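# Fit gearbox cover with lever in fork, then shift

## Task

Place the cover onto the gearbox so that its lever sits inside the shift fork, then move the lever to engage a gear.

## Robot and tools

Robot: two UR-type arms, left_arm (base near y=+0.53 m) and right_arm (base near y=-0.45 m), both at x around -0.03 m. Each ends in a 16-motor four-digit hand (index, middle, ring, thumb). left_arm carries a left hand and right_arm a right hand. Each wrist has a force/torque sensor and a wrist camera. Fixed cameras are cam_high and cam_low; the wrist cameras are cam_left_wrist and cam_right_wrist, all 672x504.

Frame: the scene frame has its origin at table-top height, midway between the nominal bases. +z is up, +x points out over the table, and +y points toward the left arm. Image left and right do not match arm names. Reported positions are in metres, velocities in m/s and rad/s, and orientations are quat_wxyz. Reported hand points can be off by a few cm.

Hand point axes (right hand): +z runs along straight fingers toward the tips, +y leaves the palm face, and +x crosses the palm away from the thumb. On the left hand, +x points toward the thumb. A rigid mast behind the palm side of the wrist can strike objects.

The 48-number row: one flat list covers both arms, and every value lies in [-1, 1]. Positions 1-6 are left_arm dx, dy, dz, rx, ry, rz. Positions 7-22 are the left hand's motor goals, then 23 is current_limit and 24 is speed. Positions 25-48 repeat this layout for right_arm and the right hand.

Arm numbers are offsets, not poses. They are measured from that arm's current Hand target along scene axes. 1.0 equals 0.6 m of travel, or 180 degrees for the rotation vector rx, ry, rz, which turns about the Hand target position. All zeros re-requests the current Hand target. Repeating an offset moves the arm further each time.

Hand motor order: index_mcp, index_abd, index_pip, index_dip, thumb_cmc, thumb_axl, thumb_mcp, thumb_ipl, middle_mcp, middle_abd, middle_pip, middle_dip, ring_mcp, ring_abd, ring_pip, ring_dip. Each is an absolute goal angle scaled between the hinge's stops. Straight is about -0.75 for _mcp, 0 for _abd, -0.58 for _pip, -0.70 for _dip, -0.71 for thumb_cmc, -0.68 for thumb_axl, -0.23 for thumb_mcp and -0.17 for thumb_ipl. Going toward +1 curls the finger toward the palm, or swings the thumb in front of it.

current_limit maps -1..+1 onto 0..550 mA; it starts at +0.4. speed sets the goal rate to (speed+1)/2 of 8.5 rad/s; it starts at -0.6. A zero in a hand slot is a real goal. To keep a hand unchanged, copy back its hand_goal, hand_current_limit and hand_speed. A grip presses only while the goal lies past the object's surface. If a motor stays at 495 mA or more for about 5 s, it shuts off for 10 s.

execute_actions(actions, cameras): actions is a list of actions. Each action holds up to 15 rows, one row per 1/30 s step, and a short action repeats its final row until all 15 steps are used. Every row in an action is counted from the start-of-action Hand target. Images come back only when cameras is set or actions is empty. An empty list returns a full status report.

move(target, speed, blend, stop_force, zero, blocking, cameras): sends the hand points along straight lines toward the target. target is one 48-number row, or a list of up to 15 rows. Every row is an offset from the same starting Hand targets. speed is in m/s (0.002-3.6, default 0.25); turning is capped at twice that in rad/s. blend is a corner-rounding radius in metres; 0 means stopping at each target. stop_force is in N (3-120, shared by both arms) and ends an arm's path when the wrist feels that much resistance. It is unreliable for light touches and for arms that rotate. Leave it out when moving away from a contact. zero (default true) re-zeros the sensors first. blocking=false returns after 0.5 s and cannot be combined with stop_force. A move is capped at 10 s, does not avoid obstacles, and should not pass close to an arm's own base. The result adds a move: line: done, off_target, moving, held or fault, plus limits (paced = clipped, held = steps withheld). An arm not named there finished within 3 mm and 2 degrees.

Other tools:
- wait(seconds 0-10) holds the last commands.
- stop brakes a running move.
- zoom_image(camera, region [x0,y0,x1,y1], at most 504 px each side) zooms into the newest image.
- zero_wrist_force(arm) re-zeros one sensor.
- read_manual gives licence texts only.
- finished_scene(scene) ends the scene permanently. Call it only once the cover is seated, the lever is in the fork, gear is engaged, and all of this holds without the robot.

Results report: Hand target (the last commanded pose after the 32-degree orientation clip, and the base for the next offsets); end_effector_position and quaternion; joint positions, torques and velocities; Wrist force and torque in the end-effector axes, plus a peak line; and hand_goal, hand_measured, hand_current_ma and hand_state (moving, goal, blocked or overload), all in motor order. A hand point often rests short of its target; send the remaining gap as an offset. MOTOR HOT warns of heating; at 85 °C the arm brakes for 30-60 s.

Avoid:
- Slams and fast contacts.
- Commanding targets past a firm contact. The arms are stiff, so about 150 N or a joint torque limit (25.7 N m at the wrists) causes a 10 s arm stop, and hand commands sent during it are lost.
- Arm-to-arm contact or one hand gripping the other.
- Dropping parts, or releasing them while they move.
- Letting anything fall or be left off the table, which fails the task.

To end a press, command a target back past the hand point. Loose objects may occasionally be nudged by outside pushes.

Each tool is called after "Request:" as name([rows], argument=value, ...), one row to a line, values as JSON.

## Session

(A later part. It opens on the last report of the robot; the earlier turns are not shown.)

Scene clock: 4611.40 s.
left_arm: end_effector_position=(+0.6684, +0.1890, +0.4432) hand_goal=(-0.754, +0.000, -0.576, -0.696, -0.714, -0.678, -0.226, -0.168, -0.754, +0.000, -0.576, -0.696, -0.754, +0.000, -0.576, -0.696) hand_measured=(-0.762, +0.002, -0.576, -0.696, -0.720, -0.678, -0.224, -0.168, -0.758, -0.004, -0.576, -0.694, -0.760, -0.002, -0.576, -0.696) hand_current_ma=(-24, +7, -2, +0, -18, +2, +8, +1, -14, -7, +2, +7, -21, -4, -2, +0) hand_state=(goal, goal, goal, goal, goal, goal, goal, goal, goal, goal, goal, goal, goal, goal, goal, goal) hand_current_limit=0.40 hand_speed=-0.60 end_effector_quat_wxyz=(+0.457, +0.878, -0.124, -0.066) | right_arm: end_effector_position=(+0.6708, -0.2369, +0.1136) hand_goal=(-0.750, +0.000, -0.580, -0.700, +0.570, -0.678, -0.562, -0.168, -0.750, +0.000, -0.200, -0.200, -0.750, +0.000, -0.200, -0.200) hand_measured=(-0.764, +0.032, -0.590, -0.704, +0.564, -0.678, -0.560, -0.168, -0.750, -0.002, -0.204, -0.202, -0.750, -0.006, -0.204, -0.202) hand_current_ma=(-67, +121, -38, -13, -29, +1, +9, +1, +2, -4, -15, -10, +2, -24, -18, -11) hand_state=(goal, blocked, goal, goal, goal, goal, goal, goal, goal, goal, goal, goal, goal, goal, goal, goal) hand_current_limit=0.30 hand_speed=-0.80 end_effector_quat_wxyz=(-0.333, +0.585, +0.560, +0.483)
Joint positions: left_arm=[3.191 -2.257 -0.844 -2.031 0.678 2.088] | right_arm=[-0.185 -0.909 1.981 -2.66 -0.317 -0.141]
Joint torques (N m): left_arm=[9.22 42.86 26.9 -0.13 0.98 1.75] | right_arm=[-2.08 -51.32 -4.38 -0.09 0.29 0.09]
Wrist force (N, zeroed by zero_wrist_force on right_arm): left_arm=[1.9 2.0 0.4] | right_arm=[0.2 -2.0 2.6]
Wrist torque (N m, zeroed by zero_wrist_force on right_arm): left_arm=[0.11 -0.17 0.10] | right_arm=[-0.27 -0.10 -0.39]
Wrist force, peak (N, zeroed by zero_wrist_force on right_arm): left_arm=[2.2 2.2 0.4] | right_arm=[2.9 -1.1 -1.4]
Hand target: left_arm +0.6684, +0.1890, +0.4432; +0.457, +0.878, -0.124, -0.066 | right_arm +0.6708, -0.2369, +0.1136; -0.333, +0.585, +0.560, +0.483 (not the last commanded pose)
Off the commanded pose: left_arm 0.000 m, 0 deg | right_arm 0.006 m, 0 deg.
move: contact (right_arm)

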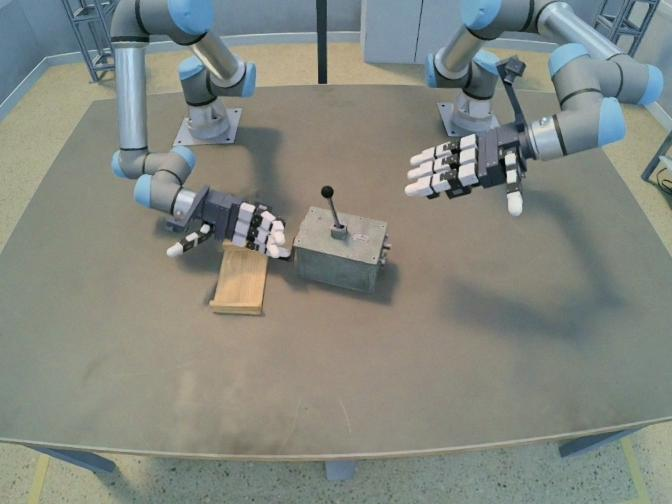

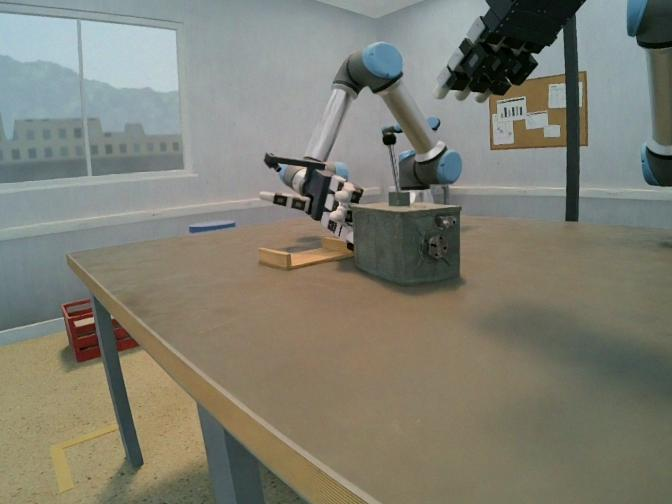

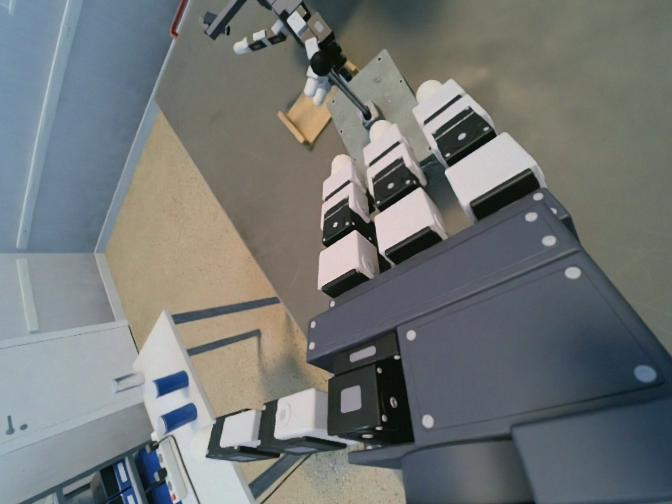

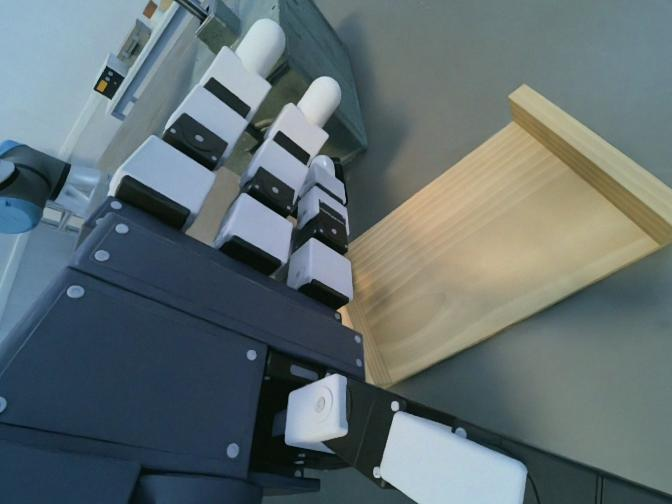

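Request:
zoom_image(camera="cam_low", region=[410, 225, 460, 275])

Request:
move(target=[0,0,0,0,0,0,-0.754,0,-0.576,-0.696,-0.714,-0.678,-0.226,-0.168,-0.754,0,-0.576,-0.696,-0.754,0,-0.576,-0.696,0.4,-0.6,-0.008,0,-0.033,0,0,0,-0.75,0,-0.58,-0.7,0.571,-0.678,-0.562,-0.168,-0.75,0,-0.2,-0.2,-0.75,0,-0.2,-0.2,0.3,-0.8], speed=0.02, stop_force=8, cameras=["all"])

Request:
zoom_image(camera="cam_low", region=[410, 225, 460, 275])

Request:
zoom_image(camera="cam_low", region=[330, 180, 480, 300])

Request:
zoom_image(camera="cam_right_wrist", region=[230, 50, 450, 270])

Scaled by 10.080.

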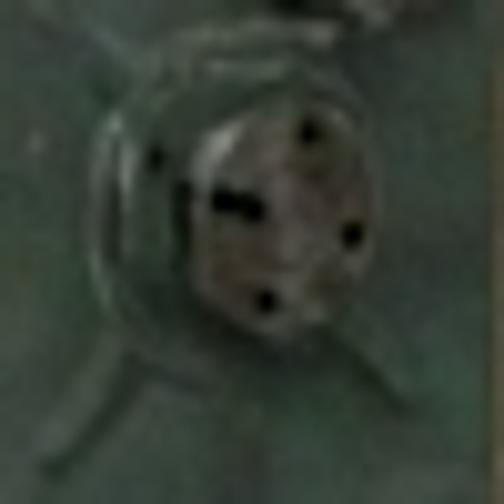

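Scene clock: 4630.57 s.
left_arm: end_effector_position=(+0.6684, +0.1890, +0.4432) hand_goal=(-0.754, +0.000, -0.576, -0.696, -0.714, -0.678, -0.226, -0.168, -0.754, +0.000, -0.576, -0.696, -0.754, +0.000, -0.576, -0.696) hand_measured=(-0.762, +0.002, -0.576, -0.696, -0.720, -0.678, -0.224, -0.168, -0.758, -0.004, -0.576, -0.694, -0.760, -0.002, -0.576, -0.696) hand_current_ma=(-24, +7, -2, +0, -18, +2, +8, +1, -14, -7, +2, +7, -21, -4, -2, +0) hand_state=(goal, goal, goal, goal, goal, goal, goal, goal, goal, goal, goal, goal, goal, goal, goal, goal) hand_current_limit=0.40 hand_speed=-0.60 end_effector_quat_wxyz=(+0.457, +0.878, -0.124, -0.066) | right_arm: end_effector_position=(+0.6662, -0.2369, +0.0947) hand_goal=(-0.750, +0.000, -0.580, -0.700, +0.570, -0.678, -0.562, -0.168, -0.750, +0.000, -0.200, -0.200, -0.750, +0.000, -0.200, -0.200) hand_measured=(-0.734, +0.030, -0.568, -0.696, +0.564, -0.678, -0.560, -0.168, -0.750, -0.002, -0.204, -0.202, -0.750, -0.006, -0.204, -0.202) hand_current_ma=(+73, +113, +49, +15, -29, +1, +9, +1, +2, -4, -15, -10, +2, -24, -18, -11) hand_state=(goal, blocked, goal, goal, goal, goal, goal, goal, goal, goal, goal, goal, goal, goal, goal, goal) hand_current_limit=0.30 hand_speed=-0.80 end_effector_quat_wxyz=(-0.333, +0.585, +0.560, +0.483)
Joint positions: left_arm=[3.191 -2.257 -0.844 -2.031 0.678 2.088] | right_arm=[-0.187 -0.872 1.992 -2.702 -0.317 -0.147]
Joint torques (N m): left_arm=[10.9 42.02 27.75 -0.11 0.8 2.17] | right_arm=[3.64 -47.87 -15.75 0.66 1.04 -1.67]
Wrist force (N, zeroed by zero_wrist_force on right_arm): left_arm=[2.1 2.2 0.3] | right_arm=[6.2 0.6 -0.8]
Wrist torque (N m, zeroed by zero_wrist_force on right_arm): left_arm=[0.14 -0.20 0.12] | right_arm=[-0.07 0.06 0.22]
Wrist force, peak (N, zeroed by zero_wrist_force on right_arm): left_arm=[2.3 2.3 0.4] | right_arm=[10.0 2.2 -3.6]
Hand target: left_arm +0.6684, +0.1890, +0.4432; +0.457, +0.878, -0.124, -0.066 | right_arm +0.6662, -0.2369, +0.0947; -0.333, +0.585, +0.560, +0.483 (not the last commanded pose)
Off the commanded pose: left_arm 0.000 m, 0 deg | right_arm 0.001 m, 0 deg.
move: contact (right_arm)

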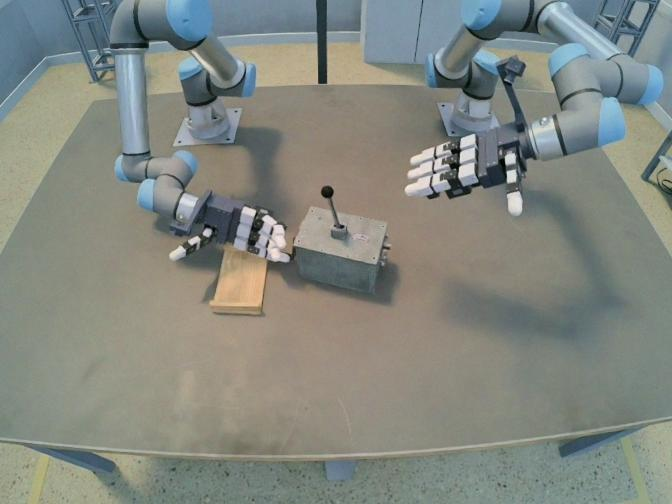

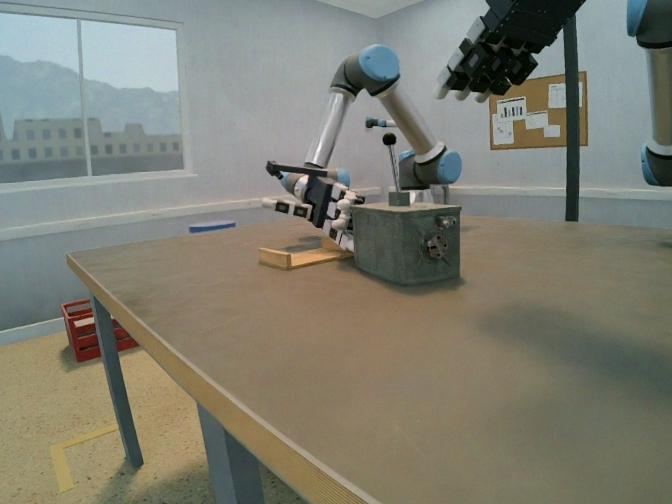

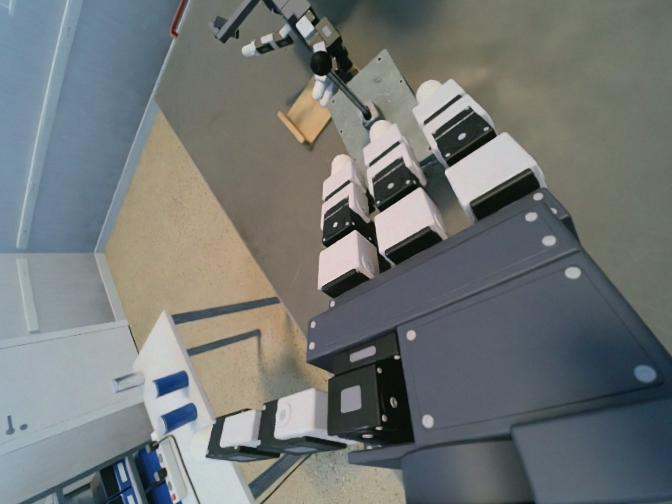

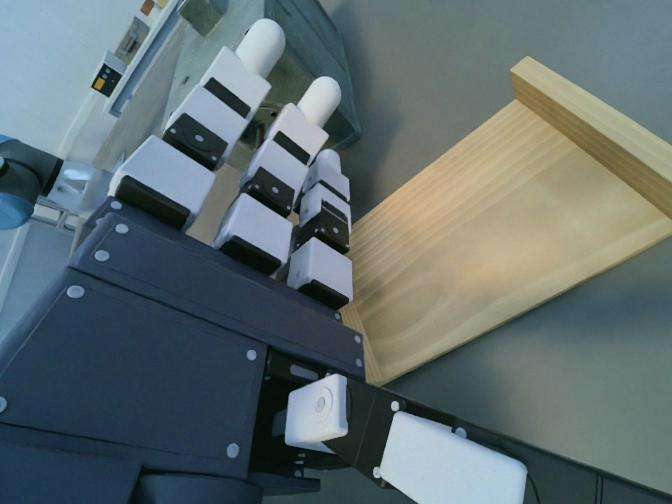

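Scaled by 10.080.

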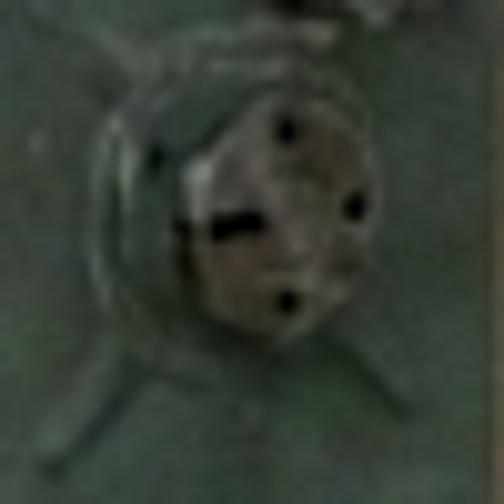

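Scaled by 3.360.

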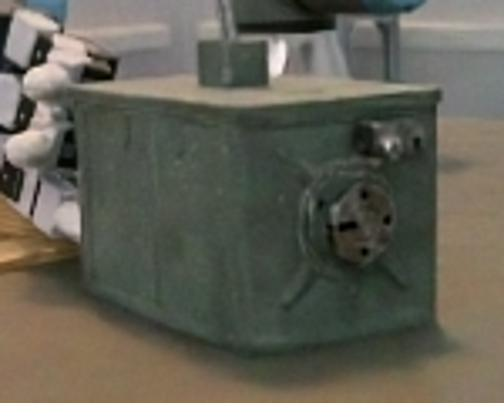

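Scaled by 2.291.

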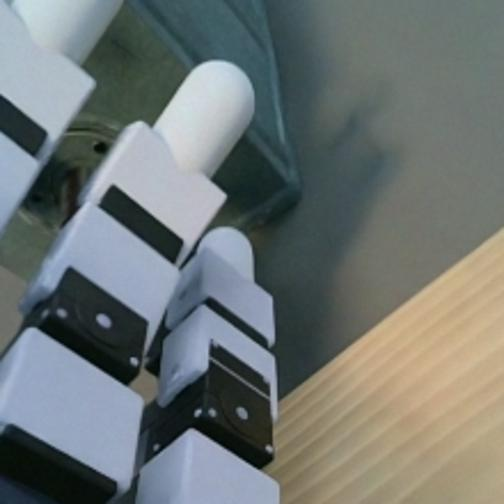

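Request:
move([
  [0,0,0,0,0,0,-0.754,0,-0.576,-0.696,-0.714,-0.678,-0.226,-0.168,-0.754,0,-0.576,-0.696,-0.754,0,-0.576,-0.696,0.4,-0.6,0.0,0,0.03,0,0,0,-0.75,0,-0.58,-0.7,0.571,-0.678,-0.562,-0.168,-0.75,0,-0.2,-0.2,-0.75,0,-0.2,-0.2,0.3,-0.8],
  [0,0,0,0,0,0,-0.754,0,-0.576,-0.696,-0.714,-0.678,-0.226,-0.168,-0.754,0,-0.576,-0.696,-0.754,0,-0.576,-0.696,0.4,-0.6,-0.02,-0.12,0.3,0,0,0,-0.75,0,-0.58,-0.7,0.571,-0.678,-0.562,-0.168,-0.75,0,-0.2,-0.2,-0.75,0,-0.2,-0.2,0.3,-0.8],
], speed=0.08, cameras=["all"])

Request:
zoom_image(camera="cam_high", region=[270, 170, 410, 310])

Request:
zoom_image(camera="cam_low", region=[330, 120, 480, 290])

Request:
zoom_image(camera="cam_right_wrist", region=[260, 0, 460, 200])

Scene clock: 4652.33 s.
left_arm: end_effector_position=(+0.6684, +0.1890, +0.4432) hand_goal=(-0.754, +0.000, -0.576, -0.696, -0.714, -0.678, -0.226, -0.168, -0.754, +0.000, -0.576, -0.696, -0.754, +0.000, -0.576, -0.696) hand_measured=(-0.762, +0.002, -0.576, -0.696, -0.720, -0.678, -0.224, -0.168, -0.758, -0.004, -0.576, -0.694, -0.760, -0.002, -0.576, -0.696) hand_current_ma=(-24, +7, -2, +0, -18, +2, +8, +1, -14, -7, +2, +7, -21, -4, -2, +0) hand_state=(goal, goal, goal, goal, goal, goal, goal, goal, goal, goal, goal, goal, goal, goal, goal, goal) hand_current_limit=0.40 hand_speed=-0.60 end_effector_quat_wxyz=(+0.457, +0.878, -0.124, -0.066) | right_arm: end_effector_position=(+0.6542, -0.3089, +0.2747) hand_goal=(-0.750, +0.000, -0.580, -0.700, +0.570, -0.678, -0.562, -0.168, -0.750, +0.000, -0.200, -0.200, -0.750, +0.000, -0.200, -0.200) hand_measured=(-0.748, -0.002, -0.578, -0.698, +0.564, -0.678, -0.560, -0.168, -0.750, -0.002, -0.204, -0.202, -0.750, -0.006, -0.204, -0.202) hand_current_ma=(+6, -4, +11, +12, -29, +1, +9, +1, +2, -4, -15, -10, +2, -24, -18, -11) hand_state=(goal, goal, goal, goal, goal, goal, goal, goal, goal, goal, goal, goal, goal, goal, goal, goal) hand_current_limit=0.30 hand_speed=-0.80 end_effector_quat_wxyz=(-0.333, +0.585, +0.560, +0.483)
Joint positions: left_arm=[3.191 -2.257 -0.844 -2.031 0.678 2.088] | right_arm=[-0.321 -1.297 1.888 -1.782 -0.342 -0.56]
Joint torques (N m): left_arm=[10.28 42.6 27.25 0.17 1.06 1.95] | right_arm=[-6.73 -43.56 -25.95 0.27 -0.17 -3.07]
Wrist force (N, zeroed by zero_wrist_force on right_arm): left_arm=[1.8 2.1 0.3] | right_arm=[-0.5 -1.1 2.2]
Wrist torque (N m, zeroed by zero_wrist_force on right_arm): left_arm=[0.12 -0.16 0.10] | right_arm=[-0.18 -0.23 -0.43]
Wrist force, peak (N, zeroed by zero_wrist_force on right_arm): left_arm=[2.0 2.4 0.5] | right_arm=[6.7 1.1 -1.1]
Hand target: left_arm +0.6684, +0.1890, +0.4432; +0.457, +0.878, -0.124, -0.066 | right_arm +0.6542, -0.3089, +0.2747; -0.333, +0.585, +0.560, +0.483
Off the commanded pose: left_arm 0.000 m, 0 deg | right_arm 0.000 m, 0 deg.
move: done

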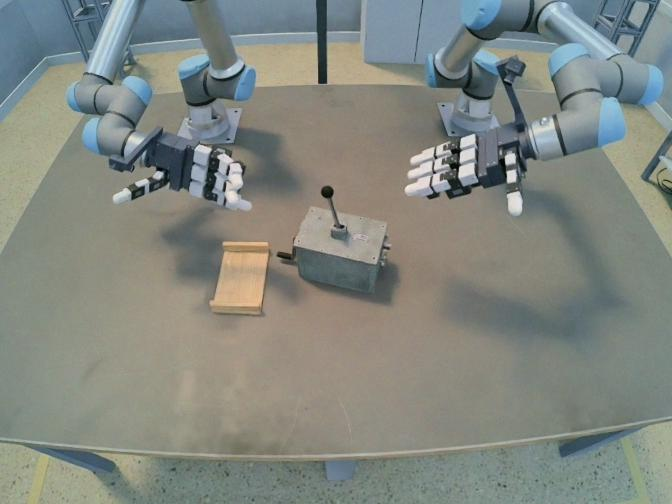

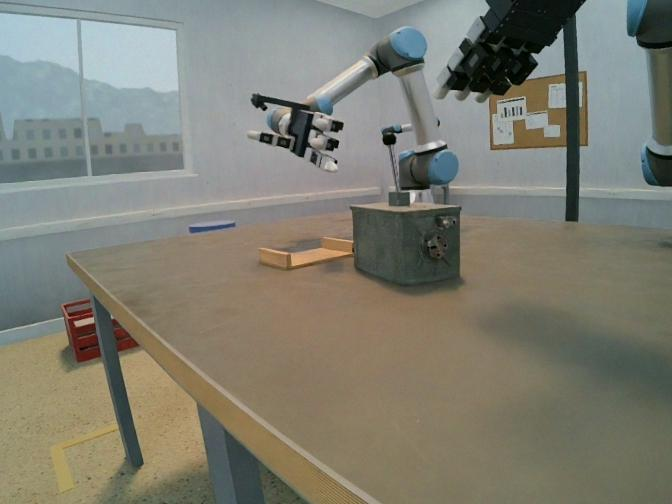

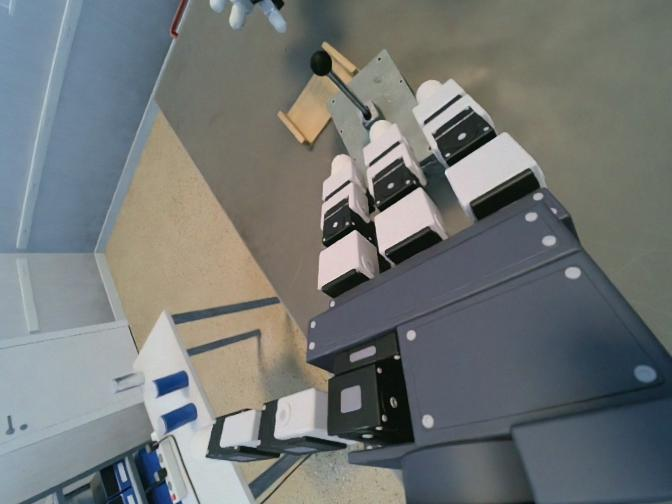

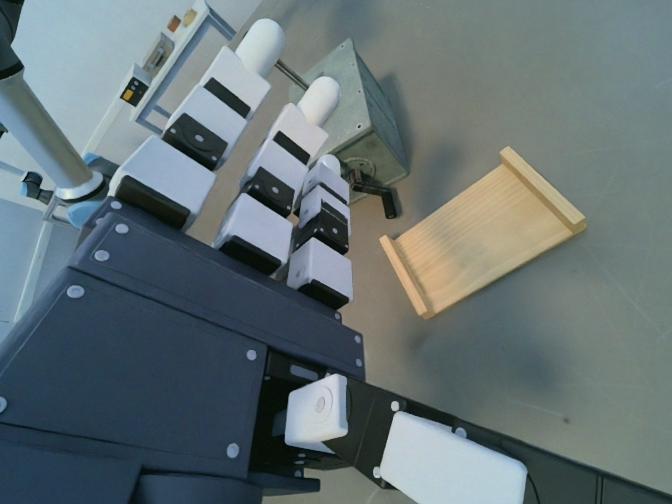

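Scaled by 3.600.

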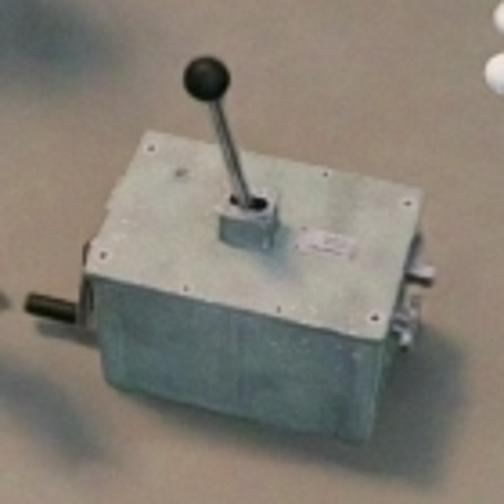

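Scaled by 2.965.

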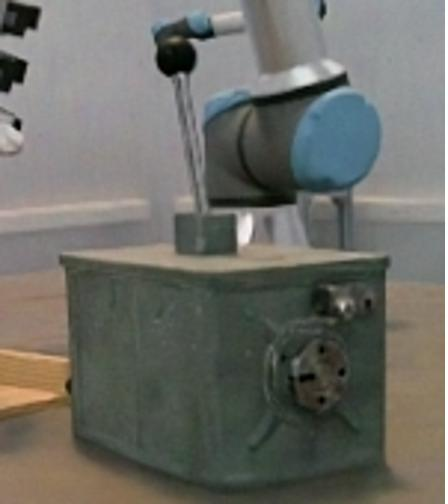

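Scaled by 2.520.

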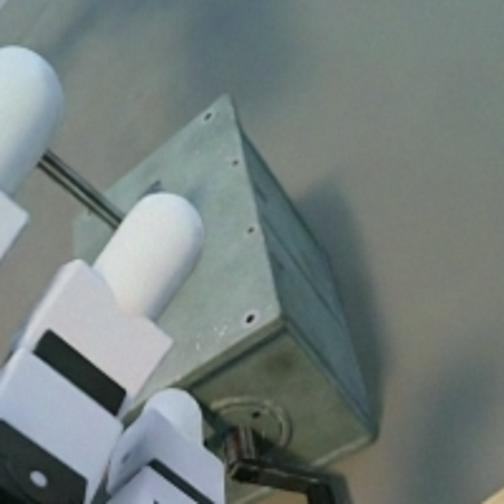

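Request:
finished_scene(scene=1)

The scene is finished: the task was done.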